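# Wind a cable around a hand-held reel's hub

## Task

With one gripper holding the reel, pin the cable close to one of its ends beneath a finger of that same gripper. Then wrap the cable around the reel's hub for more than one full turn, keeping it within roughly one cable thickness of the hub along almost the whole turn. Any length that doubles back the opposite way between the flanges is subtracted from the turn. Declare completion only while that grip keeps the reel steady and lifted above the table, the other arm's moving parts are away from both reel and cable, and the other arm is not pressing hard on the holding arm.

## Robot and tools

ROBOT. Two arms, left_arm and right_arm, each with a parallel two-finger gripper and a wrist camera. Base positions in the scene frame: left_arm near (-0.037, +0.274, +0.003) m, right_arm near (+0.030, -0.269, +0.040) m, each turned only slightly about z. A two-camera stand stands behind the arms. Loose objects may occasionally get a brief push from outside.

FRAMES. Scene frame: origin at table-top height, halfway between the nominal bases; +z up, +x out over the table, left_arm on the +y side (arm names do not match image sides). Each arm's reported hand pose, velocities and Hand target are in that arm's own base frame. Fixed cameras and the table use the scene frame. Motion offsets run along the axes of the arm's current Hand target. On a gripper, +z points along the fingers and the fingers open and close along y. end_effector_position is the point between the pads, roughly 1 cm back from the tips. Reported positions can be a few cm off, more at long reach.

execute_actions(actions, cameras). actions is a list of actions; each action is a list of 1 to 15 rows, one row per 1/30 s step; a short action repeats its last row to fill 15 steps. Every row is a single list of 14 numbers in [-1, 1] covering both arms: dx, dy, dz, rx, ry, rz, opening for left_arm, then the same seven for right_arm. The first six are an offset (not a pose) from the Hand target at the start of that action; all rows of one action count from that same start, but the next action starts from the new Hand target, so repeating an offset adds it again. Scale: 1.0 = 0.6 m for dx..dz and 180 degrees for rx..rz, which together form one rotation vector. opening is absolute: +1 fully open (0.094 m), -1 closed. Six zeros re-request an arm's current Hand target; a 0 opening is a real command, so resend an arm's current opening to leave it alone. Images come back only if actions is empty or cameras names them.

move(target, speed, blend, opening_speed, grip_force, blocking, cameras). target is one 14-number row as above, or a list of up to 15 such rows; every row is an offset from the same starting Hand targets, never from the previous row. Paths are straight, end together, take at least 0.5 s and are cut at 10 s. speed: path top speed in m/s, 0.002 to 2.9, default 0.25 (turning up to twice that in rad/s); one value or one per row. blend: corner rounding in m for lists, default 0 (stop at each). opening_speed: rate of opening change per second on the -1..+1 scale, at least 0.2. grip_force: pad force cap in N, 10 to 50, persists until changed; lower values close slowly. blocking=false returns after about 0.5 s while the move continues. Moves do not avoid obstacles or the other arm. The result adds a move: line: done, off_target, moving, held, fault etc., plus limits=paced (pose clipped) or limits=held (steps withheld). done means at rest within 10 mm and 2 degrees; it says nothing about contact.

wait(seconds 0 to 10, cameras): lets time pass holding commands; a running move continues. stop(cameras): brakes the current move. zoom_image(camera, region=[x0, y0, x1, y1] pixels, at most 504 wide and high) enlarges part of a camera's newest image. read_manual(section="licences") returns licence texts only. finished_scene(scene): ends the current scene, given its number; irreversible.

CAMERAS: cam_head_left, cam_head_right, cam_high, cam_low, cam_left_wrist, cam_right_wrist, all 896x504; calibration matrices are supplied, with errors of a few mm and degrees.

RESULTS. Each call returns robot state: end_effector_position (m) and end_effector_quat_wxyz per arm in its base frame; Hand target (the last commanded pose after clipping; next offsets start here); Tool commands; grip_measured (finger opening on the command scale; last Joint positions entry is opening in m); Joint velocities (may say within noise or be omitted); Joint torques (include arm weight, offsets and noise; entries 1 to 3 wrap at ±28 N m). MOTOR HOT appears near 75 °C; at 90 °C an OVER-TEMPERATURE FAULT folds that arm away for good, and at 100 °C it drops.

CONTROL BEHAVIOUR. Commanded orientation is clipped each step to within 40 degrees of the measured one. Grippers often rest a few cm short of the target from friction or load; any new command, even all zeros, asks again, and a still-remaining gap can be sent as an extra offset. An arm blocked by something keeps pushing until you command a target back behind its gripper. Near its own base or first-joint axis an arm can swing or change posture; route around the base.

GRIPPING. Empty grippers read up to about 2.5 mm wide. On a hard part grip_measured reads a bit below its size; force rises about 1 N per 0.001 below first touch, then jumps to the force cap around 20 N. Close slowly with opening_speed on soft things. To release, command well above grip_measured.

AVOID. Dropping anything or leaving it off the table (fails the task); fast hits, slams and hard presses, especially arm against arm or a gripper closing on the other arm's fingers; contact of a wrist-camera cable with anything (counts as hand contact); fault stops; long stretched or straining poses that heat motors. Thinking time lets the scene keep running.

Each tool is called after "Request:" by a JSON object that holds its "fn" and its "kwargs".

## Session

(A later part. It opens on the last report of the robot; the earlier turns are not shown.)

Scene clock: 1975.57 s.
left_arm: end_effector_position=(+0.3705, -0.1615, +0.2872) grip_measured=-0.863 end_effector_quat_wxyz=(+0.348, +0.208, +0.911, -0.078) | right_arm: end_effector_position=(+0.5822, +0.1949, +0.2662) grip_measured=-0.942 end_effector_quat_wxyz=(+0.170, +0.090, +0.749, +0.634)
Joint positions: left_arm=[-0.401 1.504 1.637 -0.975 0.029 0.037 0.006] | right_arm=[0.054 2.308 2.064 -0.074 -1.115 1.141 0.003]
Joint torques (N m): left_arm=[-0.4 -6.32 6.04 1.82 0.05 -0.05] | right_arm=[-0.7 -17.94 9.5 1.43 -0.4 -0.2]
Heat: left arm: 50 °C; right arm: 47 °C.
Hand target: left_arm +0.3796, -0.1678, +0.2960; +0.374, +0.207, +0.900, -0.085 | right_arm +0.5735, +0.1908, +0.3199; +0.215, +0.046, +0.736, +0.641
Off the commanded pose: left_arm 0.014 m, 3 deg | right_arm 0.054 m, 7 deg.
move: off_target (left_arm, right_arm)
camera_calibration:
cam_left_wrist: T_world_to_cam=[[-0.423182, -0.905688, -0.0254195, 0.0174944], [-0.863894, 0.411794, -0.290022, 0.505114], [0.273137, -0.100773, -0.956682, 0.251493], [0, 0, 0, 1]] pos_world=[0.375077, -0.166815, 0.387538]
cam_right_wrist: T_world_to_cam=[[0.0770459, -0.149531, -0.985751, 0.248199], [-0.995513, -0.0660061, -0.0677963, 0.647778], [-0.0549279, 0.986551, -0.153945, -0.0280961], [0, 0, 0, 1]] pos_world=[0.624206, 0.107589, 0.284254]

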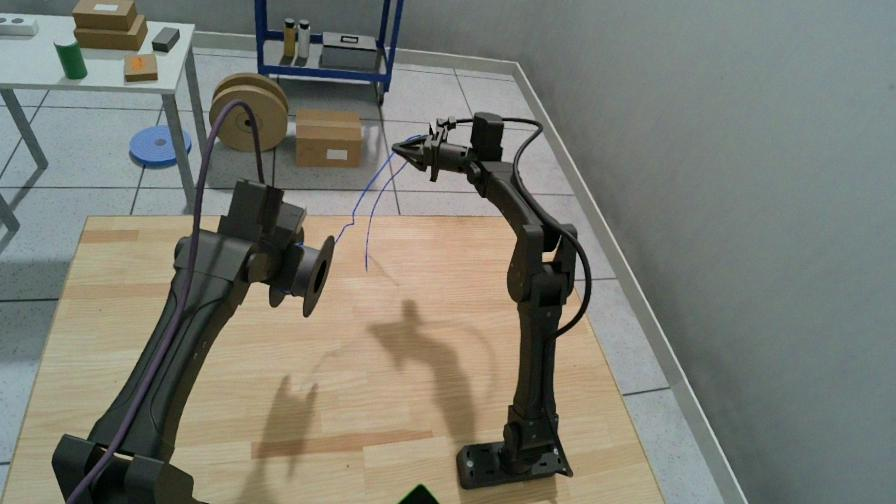

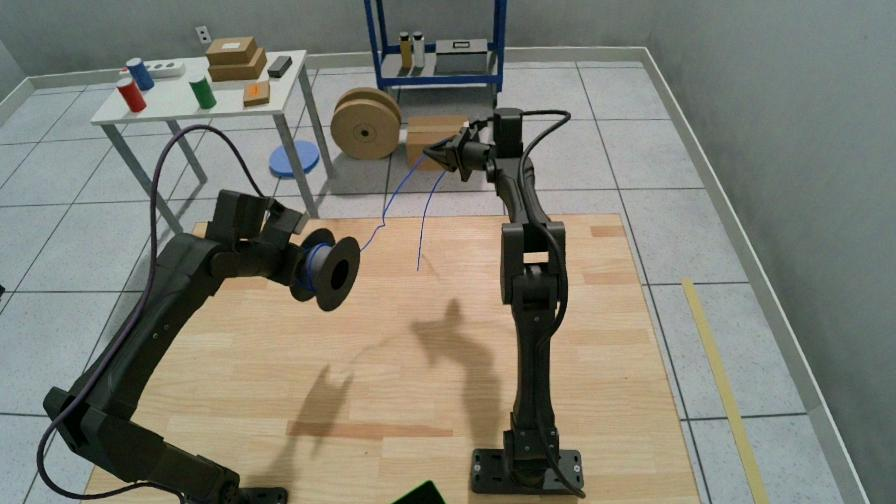

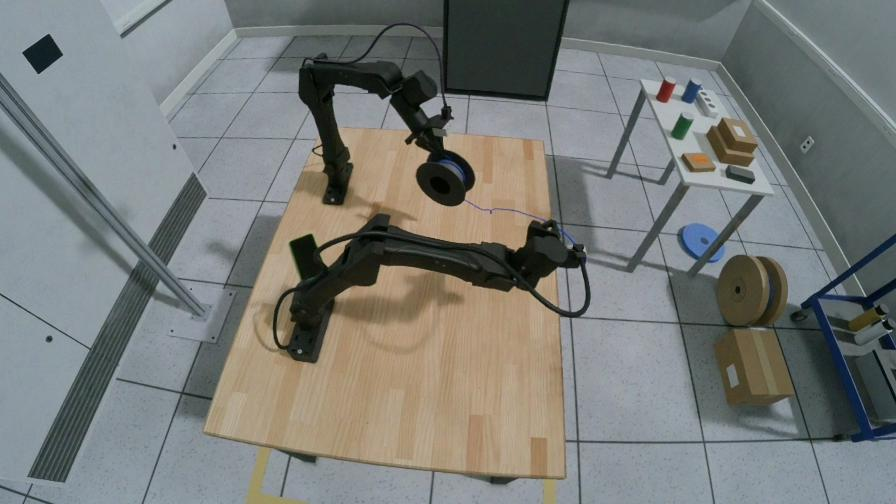

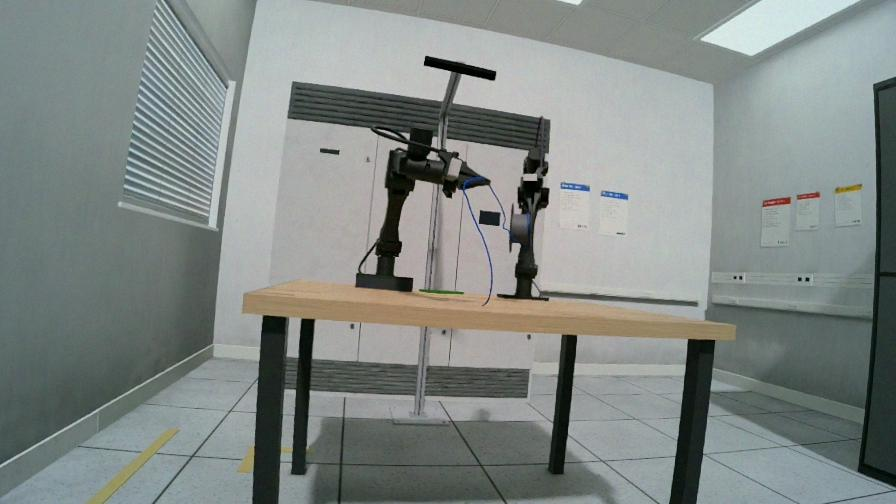

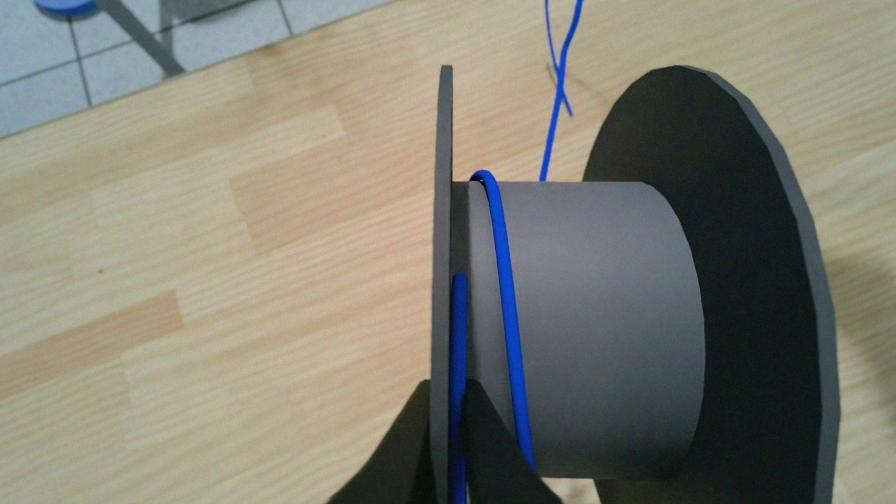

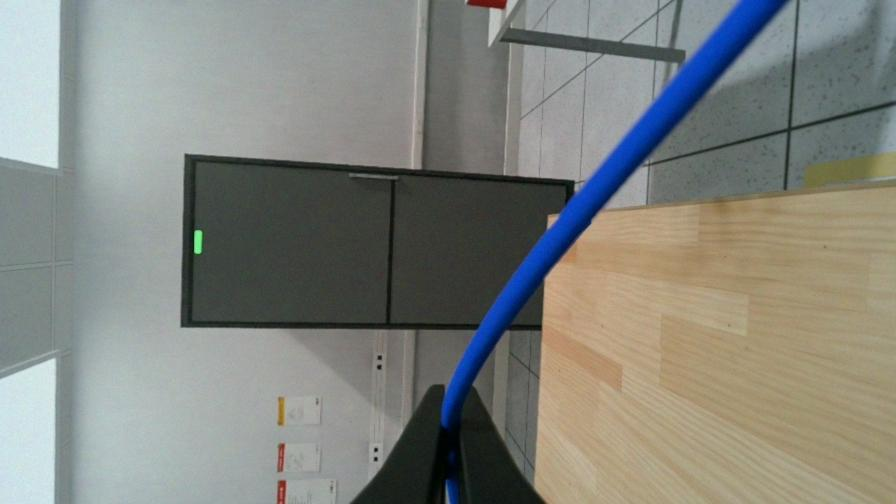

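Request:
{"fn": "move", "kwargs": {"target": [[0,0,0,0,0,0,-1,0.0777,0.1567,-0.0303,0,0,-0.0556,-1],[0,0,0,0,0,0,-1,0.1865,0.28,-0.0622,0,0,-0.1389,-1],[0,0,0,0,0,0,-1,0.4017,0.3435,-0.0743,0.022,0.0184,-0.2778,-1]], "speed": 0.1, "blend": [0.03,0.03,0], "cameras": ["all"]}}

Request:
{"fn": "zoom_image", "kwargs": {"camera": "cam_low", "region": [450, 120, 610, 310]}}

Scene clock: 1990.67 s.
left_arm: end_effector_position=(+0.3713, -0.1618, +0.2880) grip_measured=-0.863 end_effector_quat_wxyz=(+0.350, +0.208, +0.910, -0.078) | right_arm: end_effector_position=(+0.3057, +0.2709, +0.4496) grip_measured=-0.942 end_effector_quat_wxyz=(+0.426, -0.270, +0.724, +0.470)
Joint positions: left_arm=[-0.401 1.504 1.637 -0.97 0.029 0.037 0.006] | right_arm=[0.414 1.403 1.68 -0.549 -0.759 0.288 0.003]
Joint torques (N m): left_arm=[-0.4 -6.32 6.02 1.79 0.05 -0.05] | right_arm=[0.54 -7.32 5.67 1.55 -0.08 -0.15]
Heat: left arm: 51 °C; right arm: 50 °C.
Hand target: left_arm +0.3796, -0.1678, +0.2960; +0.374, +0.207, +0.900, -0.085 | right_arm +0.2963, +0.2681, +0.4599; +0.443, -0.280, +0.713, +0.466
Off the commanded pose: left_arm 0.013 m, 3 deg | right_arm 0.014 m, 3 deg.
move: off_target (left_arm, right_arm)
camera_calibration:
cam_left_wrist: T_world_to_cam=[[-0.423048, -0.905748, -0.0255154, 0.0175721], [-0.862592, 0.411194, -0.294712, 0.50697], [0.277426, -0.102668, -0.955246, 0.249745], [0, 0, 0, 1]] pos_world=[0.375457, -0.166906, 0.388426]
cam_right_wrist: T_world_to_cam=[[0.794342, -0.387099, -0.468162, 0.0740534], [-0.599145, -0.372079, -0.708931, 0.640035], [0.100233, 0.84363, -0.527486, 0.0692309], [0, 0, 0, 1]] pos_world=[0.31771, 0.208404, 0.524928]

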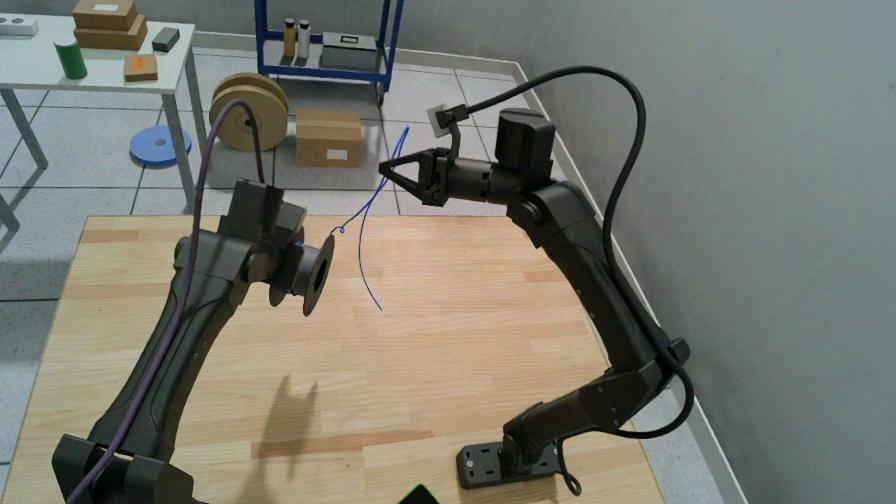

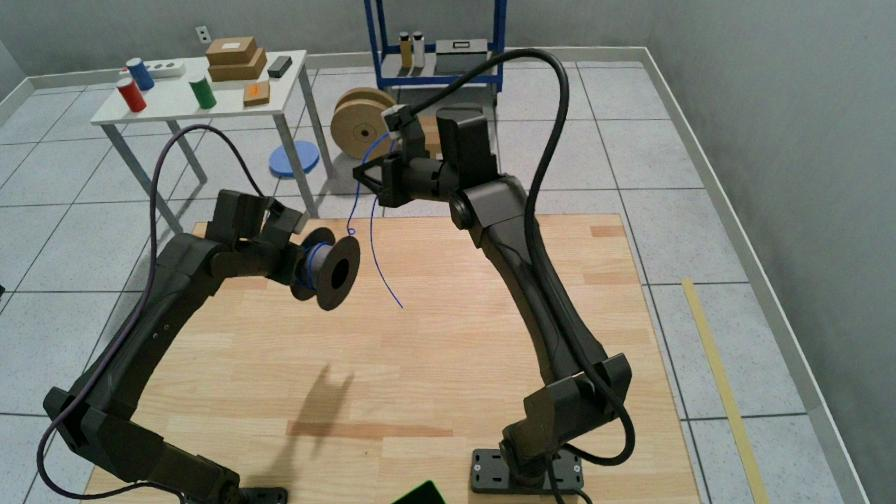

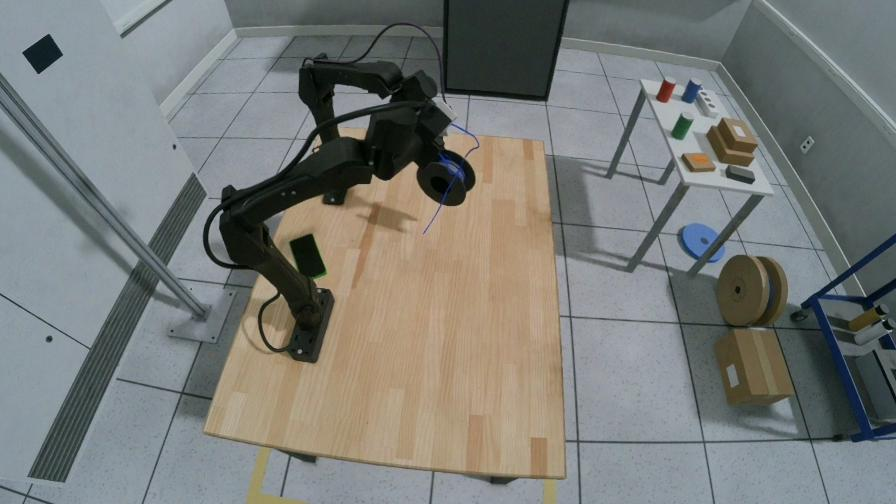

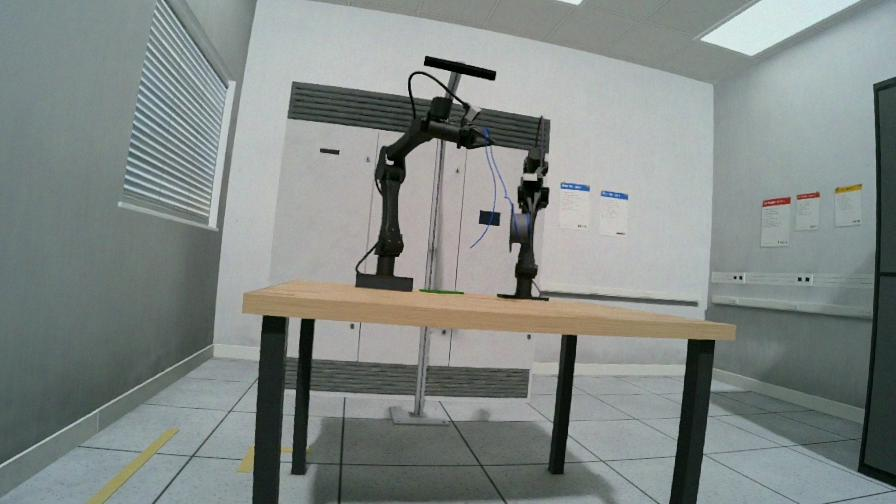

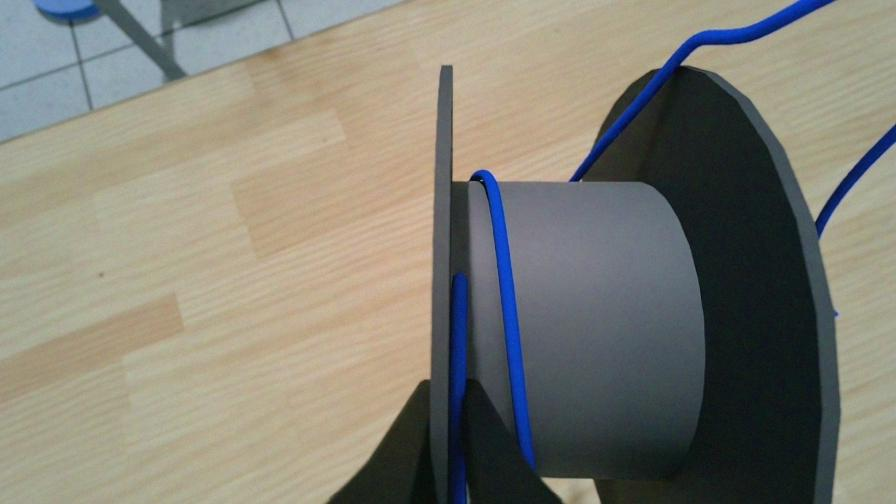

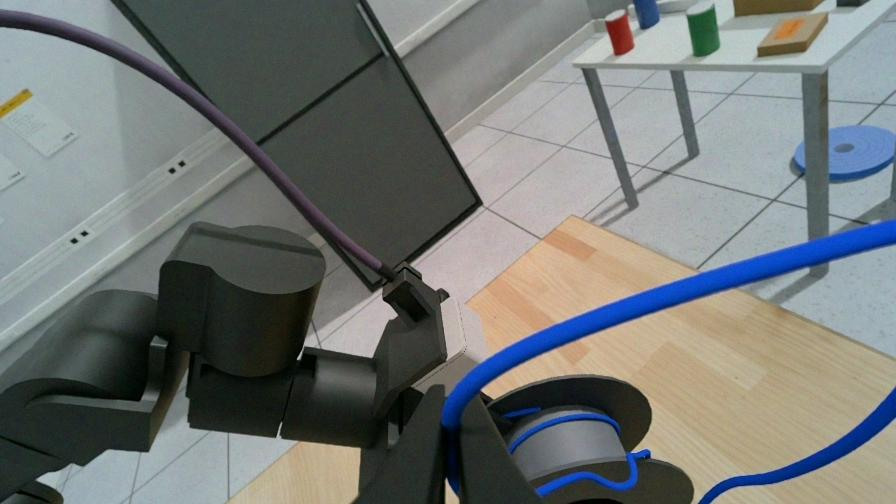

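Scaled by 2.653 from the camera's 896x504 image, which has a finer 1280x720 frame.

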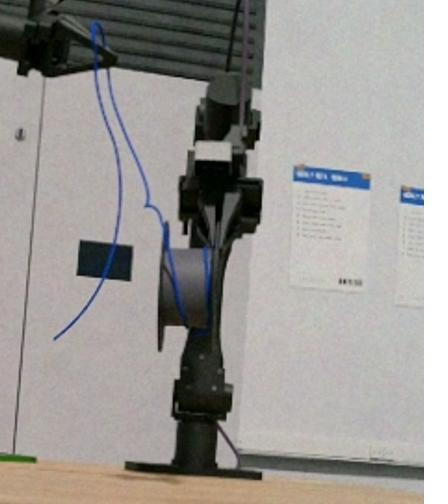

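Request:
{"fn": "execute_actions", "kwargs": {"actions": []}}

Scene clock: 2005.80 s.
left_arm: end_effector_position=(+0.3713, -0.1618, +0.2880) grip_measured=-0.863 end_effector_quat_wxyz=(+0.350, +0.208, +0.910, -0.078) | right_arm: end_effector_position=(+0.3058, +0.2709, +0.4495) grip_measured=-0.942 end_effector_quat_wxyz=(+0.426, -0.270, +0.724, +0.470)
Joint positions: left_arm=[-0.401 1.504 1.637 -0.97 0.029 0.037 0.006] | right_arm=[0.414 1.403 1.68 -0.549 -0.758 0.288 0.003]
Joint velocities: within noise
Joint torques (N m): left_arm=[-0.4 -6.32 6.02 1.79 0.04 -0.05] | right_arm=[0.44 -7.36 5.75 1.56 -0.09 -0.12]
Heat: left arm: 53 °C; right arm: 48 °C.
Hand target: left_arm +0.3796, -0.1678, +0.2960; +0.374, +0.207, +0.900, -0.085 | right_arm +0.2963, +0.2681, +0.4599; +0.443, -0.280, +0.713, +0.466
Tool commands: left_gripper/opening=-1.0 right_gripper/opening=-1.0
Off the commanded pose: left_arm 0.013 m, 3 deg | right_arm 0.015 m, 3 deg.
camera_calibration:
cam_left_wrist: T_world_to_cam=[[-0.423048, -0.905748, -0.0255154, 0.0175721], [-0.862592, 0.411194, -0.294712, 0.50697], [0.277426, -0.102668, -0.955246, 0.249745], [0, 0, 0, 1]] pos_world=[0.375457, -0.166906, 0.388426]
cam_right_wrist: T_world_to_cam=[[0.79409, -0.387865, -0.467955, 0.0740607], [-0.599377, -0.371995, -0.708778, 0.64], [0.100834, 0.843315, -0.527875, 0.0692469], [0, 0, 0, 1]] pos_world=[0.317808, 0.208405, 0.524829]

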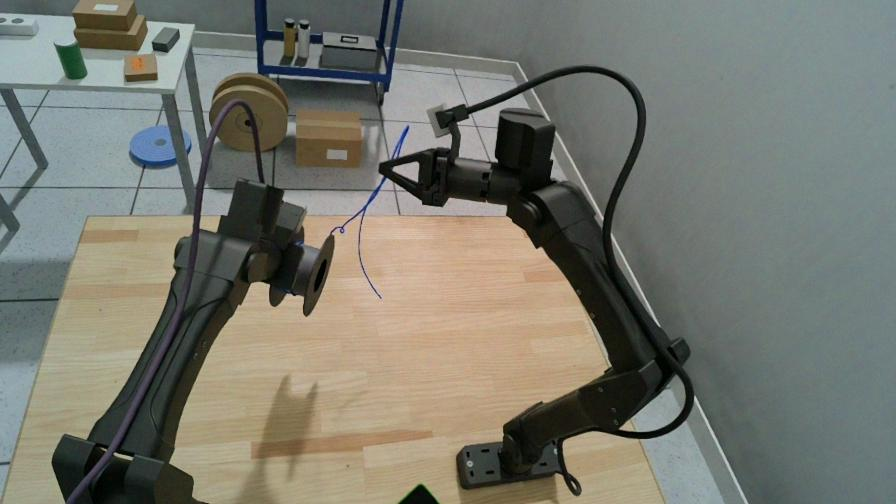

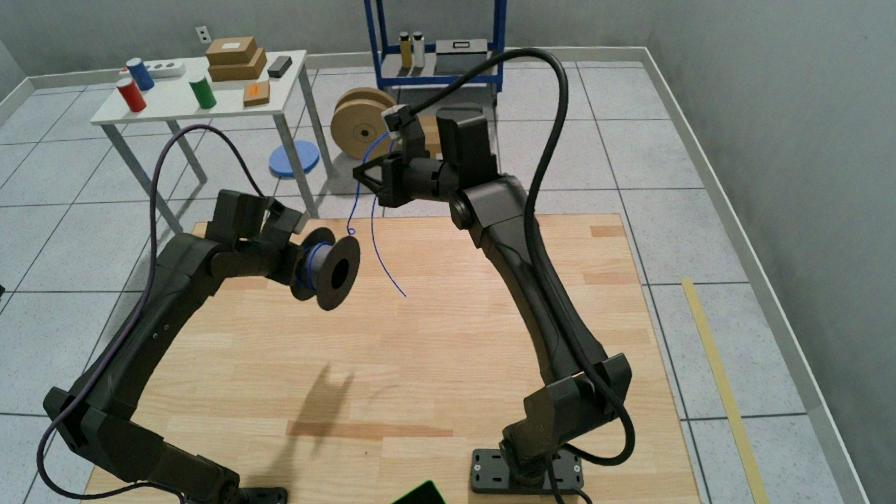

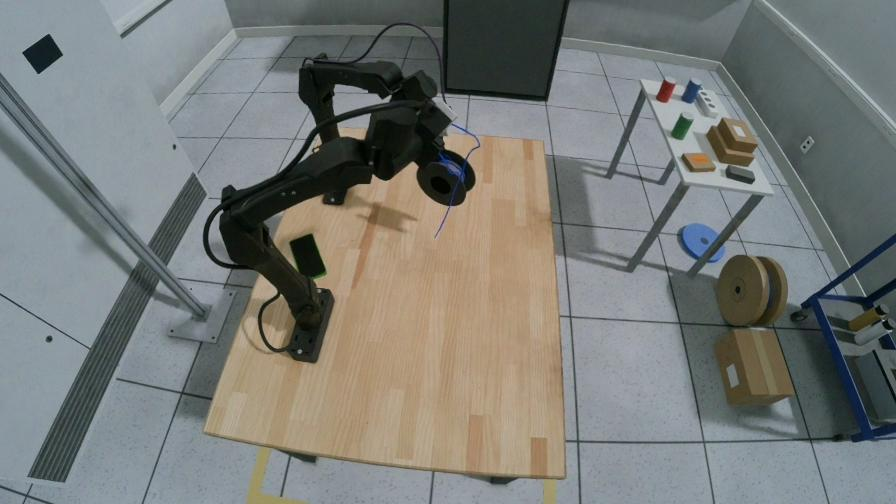

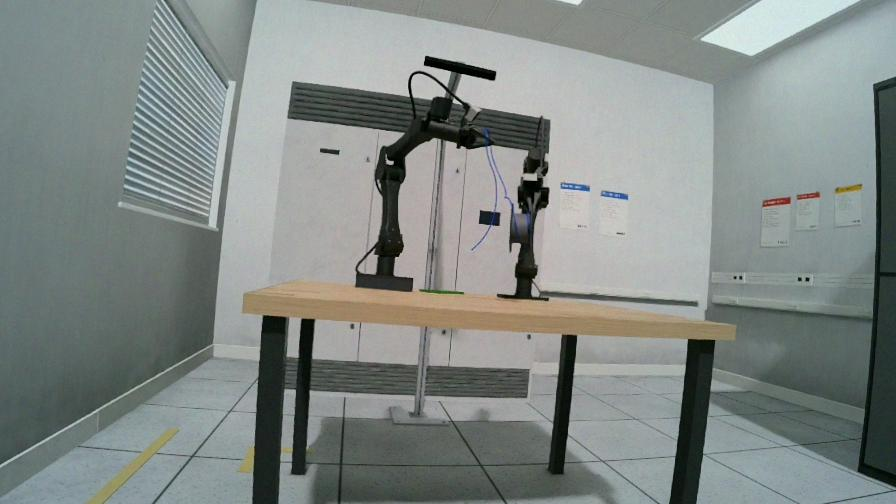

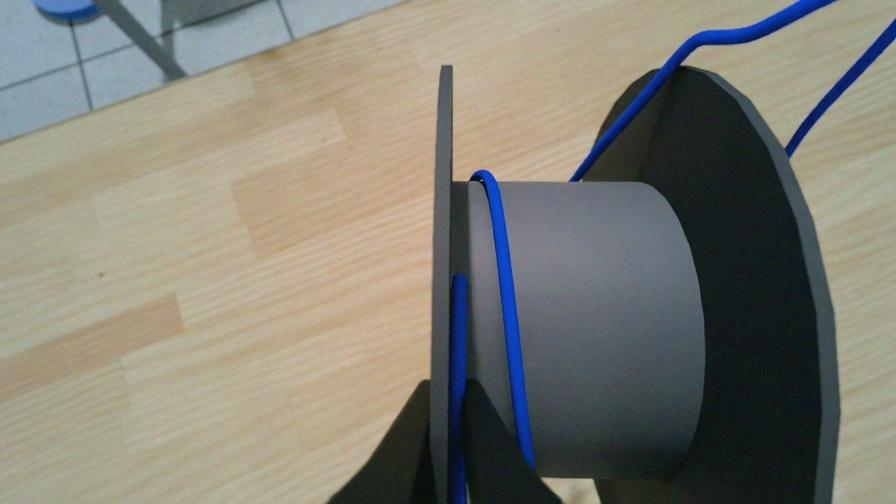

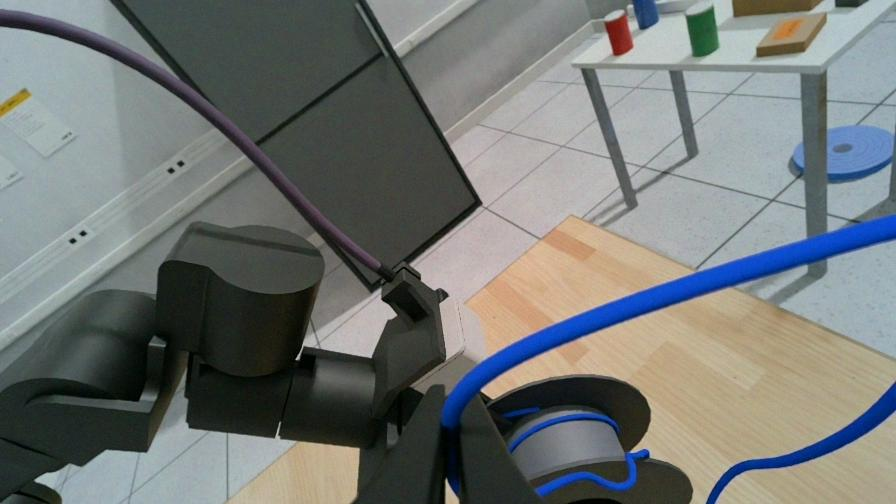

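Request:
{"fn": "move", "kwargs": {"target": [[0,0,0,0,0,0,-1,0.1247,0.1317,0.0095,0.026,0.097,-0.1101,-1],[0,0,0,0,0,0,-1,0.245,0.1773,0.0373,-0.0088,0.2017,-0.2957,-1]], "blend": [0.03,0], "speed": 0.12, "cameras": ["cam_left_wrist","cam_high","cam_head_right","cam_right_wrist"]}}

Scene clock: 2021.43 s.
left_arm: end_effector_position=(+0.3711, -0.1624, +0.2880) grip_measured=-0.863 end_effector_quat_wxyz=(+0.350, +0.208, +0.910, -0.080) | right_arm: end_effector_position=(+0.1552, +0.3296, +0.3606) grip_measured=-0.942 end_effector_quat_wxyz=(-0.354, +0.693, -0.617, -0.119)
Joint positions: left_arm=[-0.401 1.504 1.637 -0.97 0.032 0.037 0.006] | right_arm=[1.107 1.48 1.928 -1.255 -0.042 -0.564 0.003]
Joint torques (N m): left_arm=[-0.4 -6.32 6.02 1.79 0.01 -0.05] | right_arm=[0.81 -3.92 7.97 1.27 -0.11 -0.1]
Heat: left arm: 53 °C; right arm: 46 °C.
Hand target: left_arm +0.3796, -0.1678, +0.2960; +0.374, +0.207, +0.900, -0.086 | right_arm +0.1519, +0.3340, +0.3692; -0.362, +0.697, -0.607, -0.124
Off the commanded pose: left_arm 0.013 m, 3 deg | right_arm 0.010 m, 2 deg.
move: off_target (left_arm)
camera_calibration:
cam_left_wrist: T_world_to_cam=[[-0.425114, -0.904847, -0.0230199, 0.0170983], [-0.861955, 0.412463, -0.294803, 0.506968], [0.276246, -0.105483, -0.955281, 0.249749], [0, 0, 0, 1]] pos_world=[0.37526, -0.16729, 0.38843]
cam_right_wrist: T_world_to_cam=[[0.948741, -0.00423664, 0.316027, -0.258314], [0.0768932, -0.966772, -0.243801, 0.431856], [0.306559, 0.255604, -0.91689, 0.29012], [0, 0, 0, 1]] pos_world=[0.122927, 0.342256, 0.45293]
Images, in order (width x height): cam_head_right 896x504, cam_high 896x504, cam_left_wrist 896x504, cam_right_wrist 896x504.

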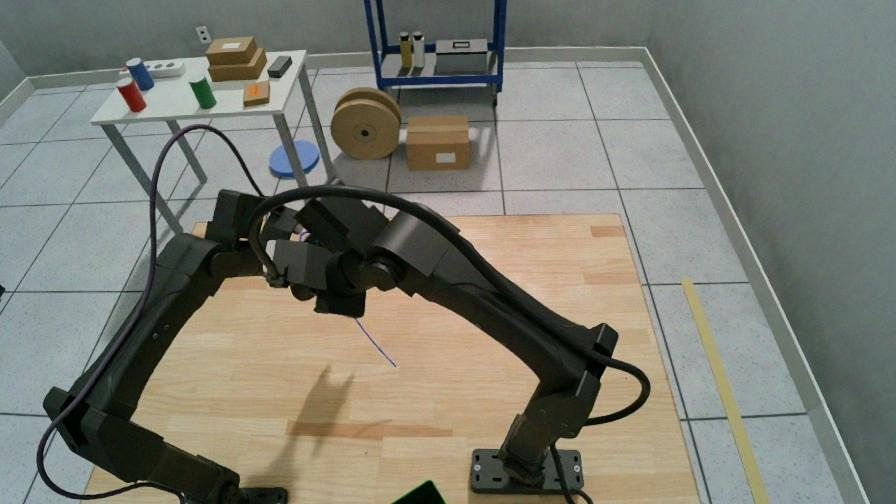

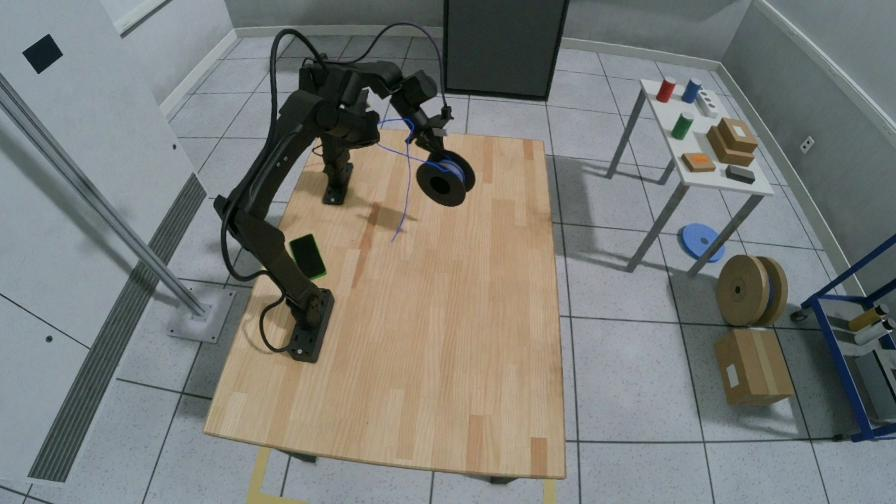

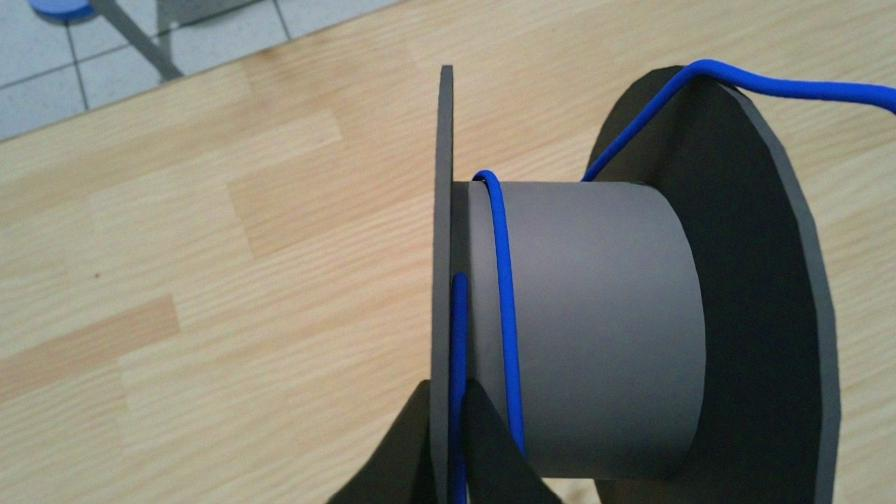

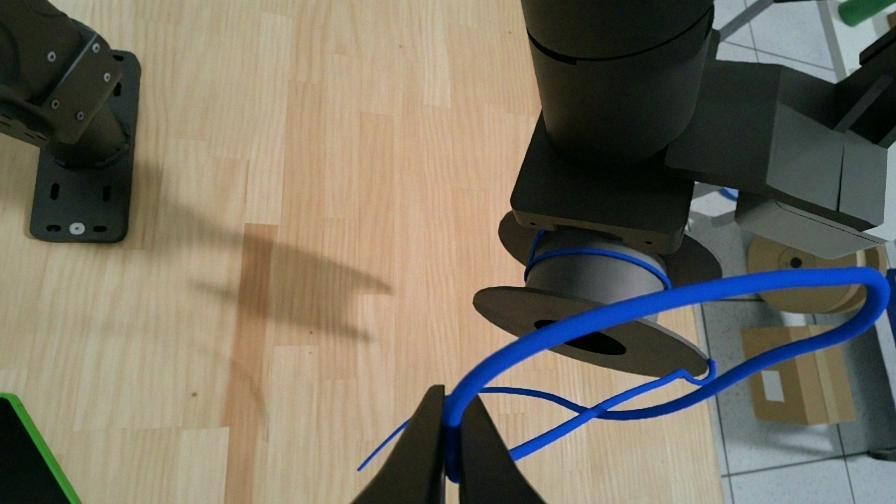

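Request:
{"fn": "move", "kwargs": {"target": [[0,0,0,0,0,0,-1,-0.0032,-0.1085,-0.0745,0.0208,-0.0936,0.193,-1],[0,0,0,0,0,0,-1,0.0465,-0.2783,-0.115,0.0088,-0.2017,0.2957,-1],[0,0,0,0,0,0,-1,0.0403,-0.4357,-0.0828,0.0088,-0.2017,0.2957,-1]], "blend": [0.03,0.03,0], "speed": 0.12, "cameras": ["cam_left_wrist","cam_high","cam_head_right","cam_right_wrist","cam_low"]}}

Scene clock: 2047.53 s.
left_arm: end_effector_position=(+0.3717, -0.1627, +0.2887) grip_measured=-0.863 end_effector_quat_wxyz=(+0.352, +0.208, +0.909, -0.080) | right_arm: end_effector_position=(+0.3877, +0.2842, +0.4721) grip_measured=-0.942 end_effector_quat_wxyz=(+0.432, -0.271, +0.724, +0.464)
Joint positions: left_arm=[-0.401 1.504 1.637 -0.966 0.032 0.037 0.006] | right_arm=[0.358 1.768 2.163 -0.68 -0.801 0.255 0.003]
Joint torques (N m): left_arm=[-0.4 -6.31 6.04 1.75 0.01 -0.05] | right_arm=[-0.68 -6.52 8.35 1.58 -0.4 -0.06]
Heat: left arm: 54 °C; right arm: 44 °C.
Hand target: left_arm +0.3796, -0.1678, +0.2960; +0.374, +0.207, +0.900, -0.086 | right_arm +0.3888, +0.2836, +0.4820; +0.443, -0.280, +0.713, +0.466
Off the commanded pose: left_arm 0.012 m, 3 deg | right_arm 0.010 m, 2 deg.
move: off_target (left_arm)
camera_calibration:
cam_left_wrist: T_world_to_cam=[[-0.425102, -0.90485, -0.0231351, 0.0172306], [-0.860869, 0.412071, -0.298501, 0.508477], [0.279632, -0.106977, -0.954129, 0.248228], [0, 0, 0, 1]] pos_world=[0.375644, -0.167383, 0.389021]
cam_right_wrist: T_world_to_cam=[[0.796802, -0.397771, -0.454845, 0.0202801], [-0.593121, -0.371138, -0.714468, 0.710007], [0.115384, 0.839068, -0.53165, 0.0589414], [0, 0, 0, 1]] pos_world=[0.39816, 0.222122, 0.547838]
Images, in order (width x height): cam_head_right 896x504, cam_high 896x504, cam_low 896x504, cam_left_wrist 896x504, cam_right_wrist 896x504.

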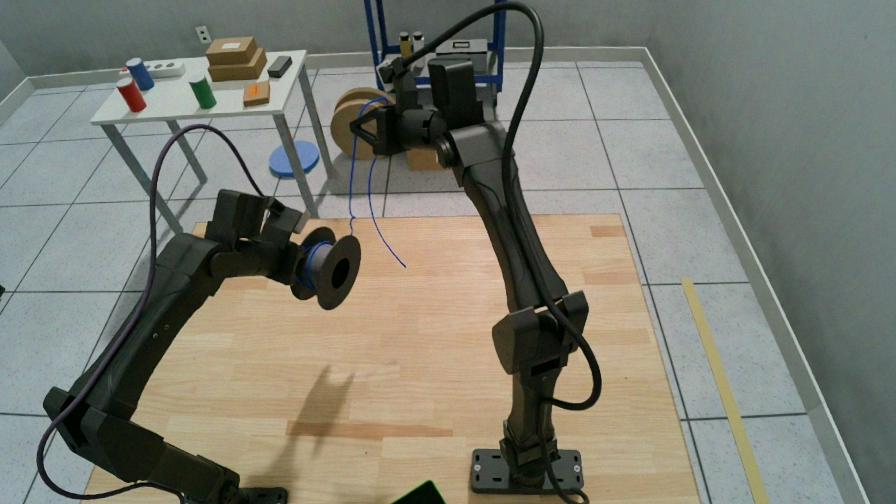

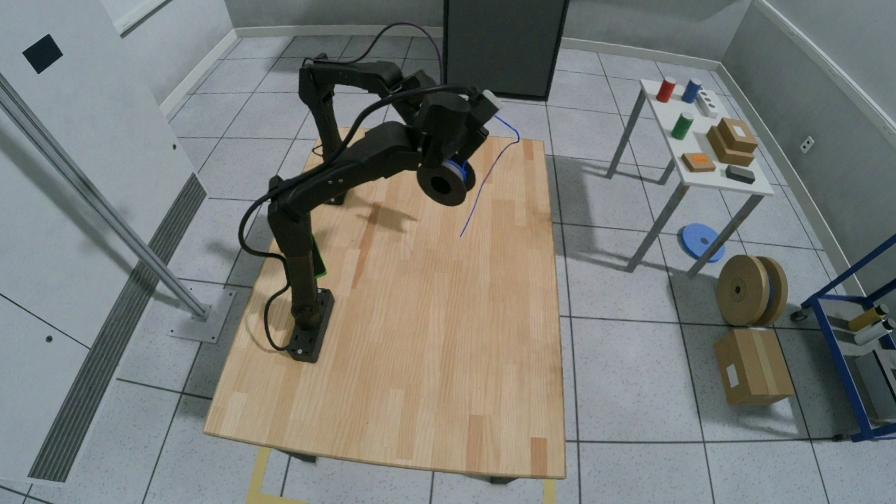

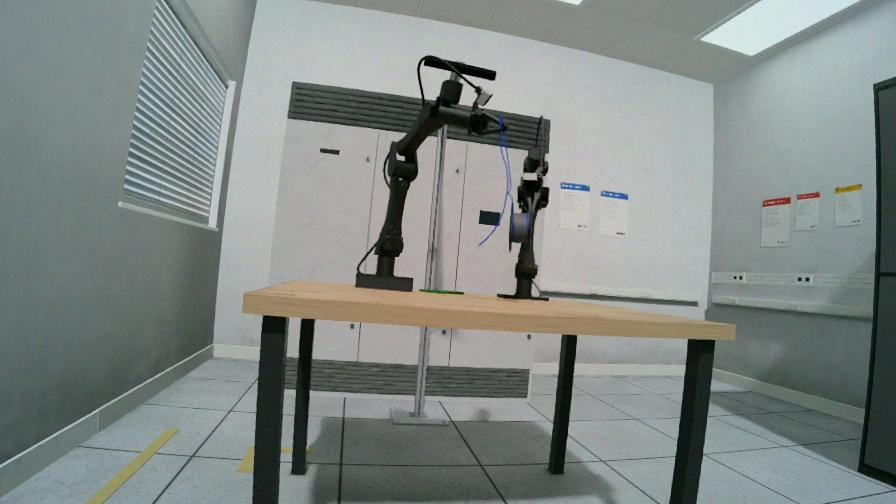

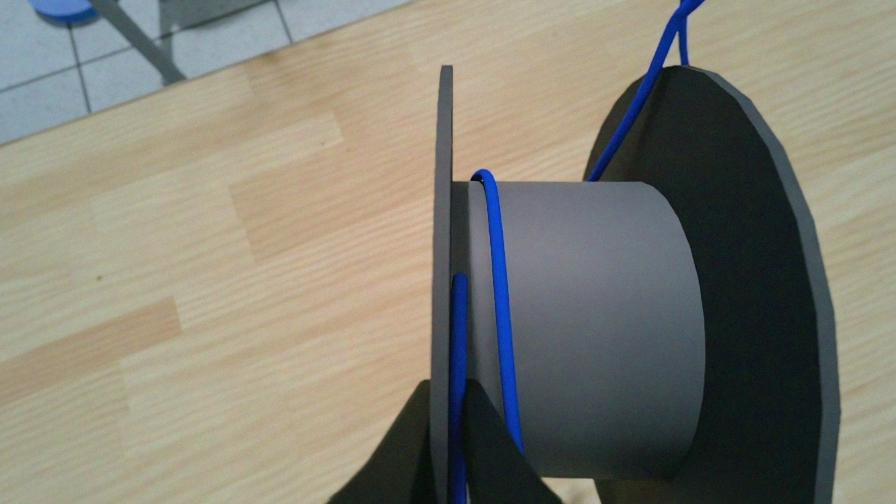

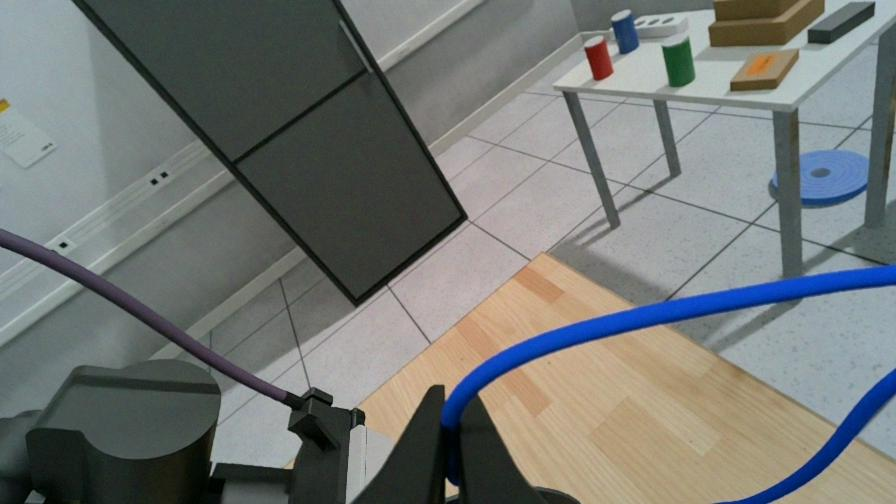

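Request:
{"fn": "zoom_image", "kwargs": {"camera": "cam_low", "region": [440, 90, 580, 260]}}

Request:
{"fn": "zoom_image", "kwargs": {"camera": "cam_head_right", "region": [270, 80, 430, 320]}}

Request:
{"fn": "zoom_image", "kwargs": {"camera": "cam_high", "region": [400, 90, 550, 250]}}

Scaled by 2.965 from the camera's 896x504 image, which has a finer 1280x720 frame.

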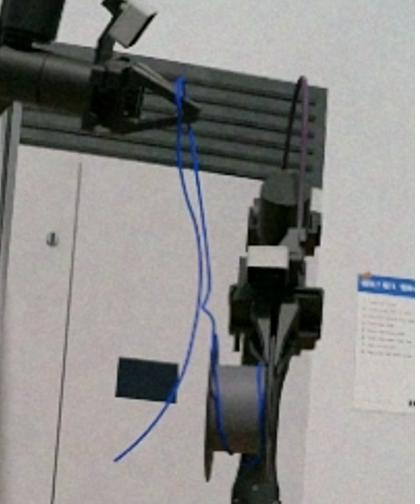

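Scaled by 2.100 from the camera's 896x504 image, which has a finer 1280x720 frame.

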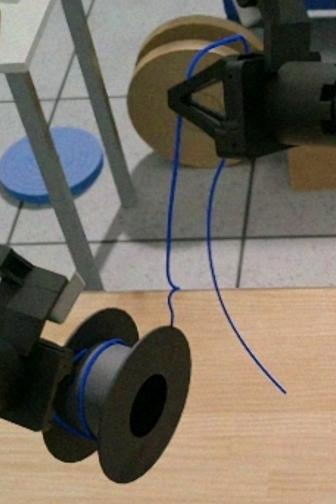

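Scaled by 3.150 from the camera's 896x504 image, which has a finer 1280x720 frame.

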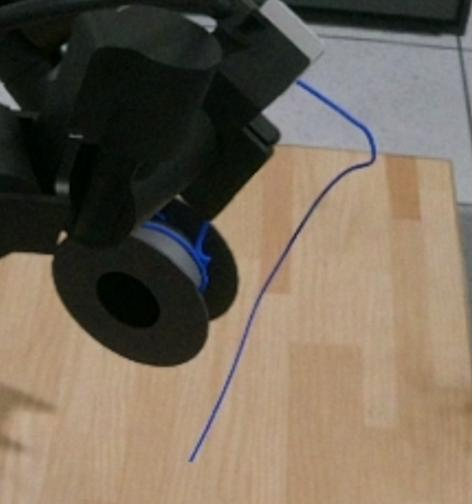

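Request:
{"fn": "move", "kwargs": {"target": [0,0,0,0,0,0,-1,-0.0585,-0.009,-0.007,0,0,0,-1], "speed": 0.06, "cameras": ["cam_left_wrist","cam_head_right","cam_low"]}}

Request:
{"fn": "zoom_image", "kwargs": {"camera": "cam_low", "region": [440, 90, 580, 260]}}

Request:
{"fn": "zoom_image", "kwargs": {"camera": "cam_head_right", "region": [270, 80, 430, 320]}}

Scene clock: 2057.30 s.
left_arm: end_effector_position=(+0.3793, -0.1664, +0.2967) grip_measured=-0.863 end_effector_quat_wxyz=(+0.373, +0.207, +0.900, -0.085) | right_arm: end_effector_position=(+0.4053, +0.2794, +0.5002) grip_measured=-0.942 end_effector_quat_wxyz=(+0.426, -0.266, +0.728, +0.467)
Joint positions: left_arm=[-0.401 1.504 1.637 -0.92 0.035 0.037 0.006] | right_arm=[0.328 2.063 2.779 -1.017 -0.83 0.255 0.003]
Joint torques (N m): left_arm=[-0.4 -6.28 6.04 1.35 -0.02 -0.05] | right_arm=[-0.91 -7.65 7.19 1.82 -0.38 -0.09]
Heat: left arm: 54 °C; right arm: 44 °C.
Hand target: left_arm +0.3796, -0.1678, +0.2960; +0.374, +0.207, +0.900, -0.085 | right_arm +0.4074, +0.2772, +0.5118; +0.443, -0.280, +0.713, +0.466
Off the commanded pose: left_arm 0.002 m, 0 deg | right_arm 0.012 m, 3 deg.
move: off_target (right_arm)
camera_calibration:
cam_left_wrist: T_world_to_cam=[[-0.425817, -0.904515, -0.0230631, 0.0175856], [-0.846599, 0.407288, -0.342617, 0.52582], [0.319295, -0.126367, -0.939192, 0.23078], [0, 0, 0, 1]] pos_world=[0.37896, -0.169091, 0.397307]
Images, in order (width x height): cam_head_right 896x504, cam_low 896x504, cam_left_wrist 896x504.

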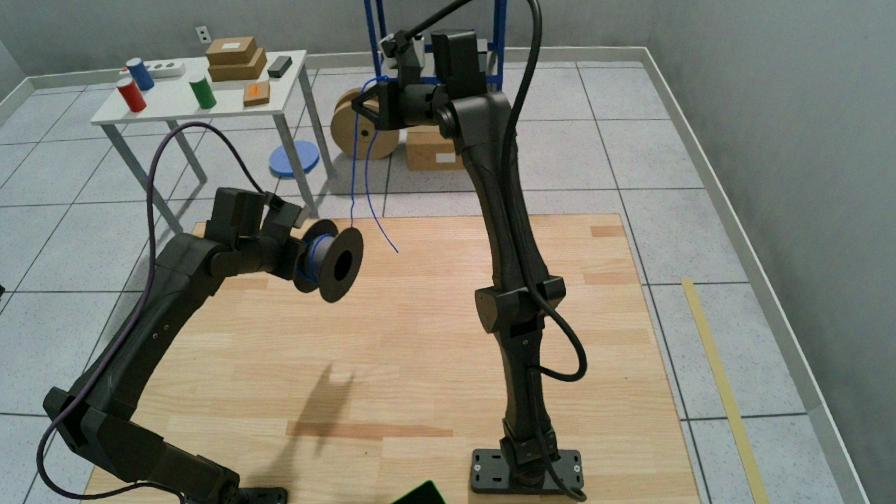

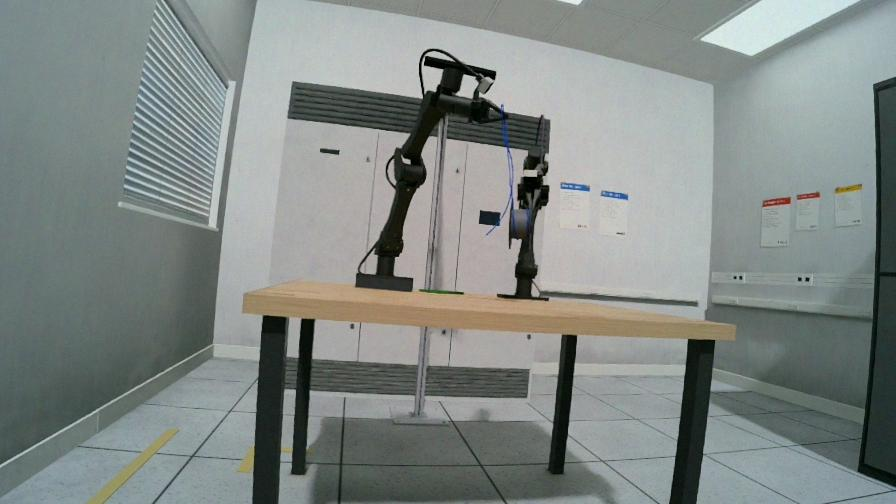

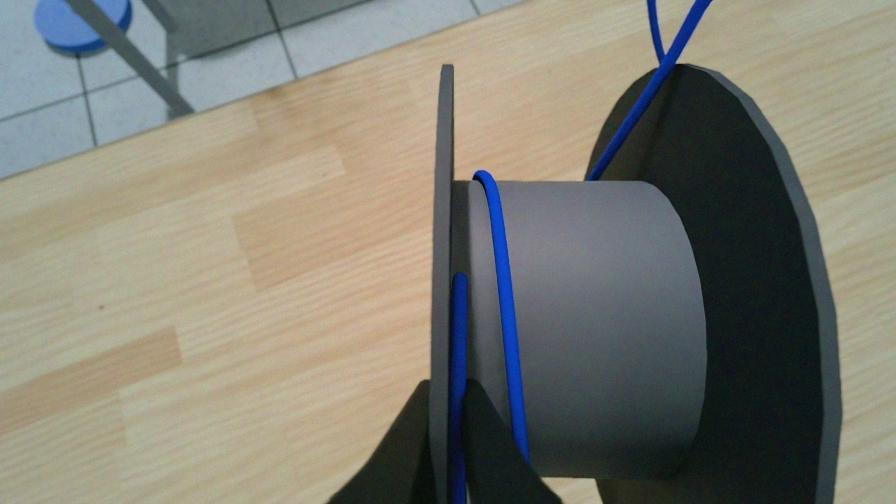

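Scaled by 2.965 from the camera's 896x504 image, which has a finer 1280x720 frame.

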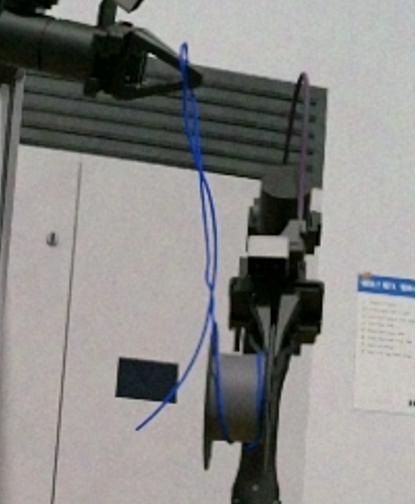

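Scaled by 2.100 from the camera's 896x504 image, which has a finer 1280x720 frame.

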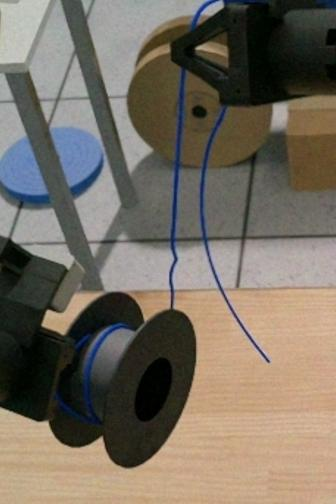

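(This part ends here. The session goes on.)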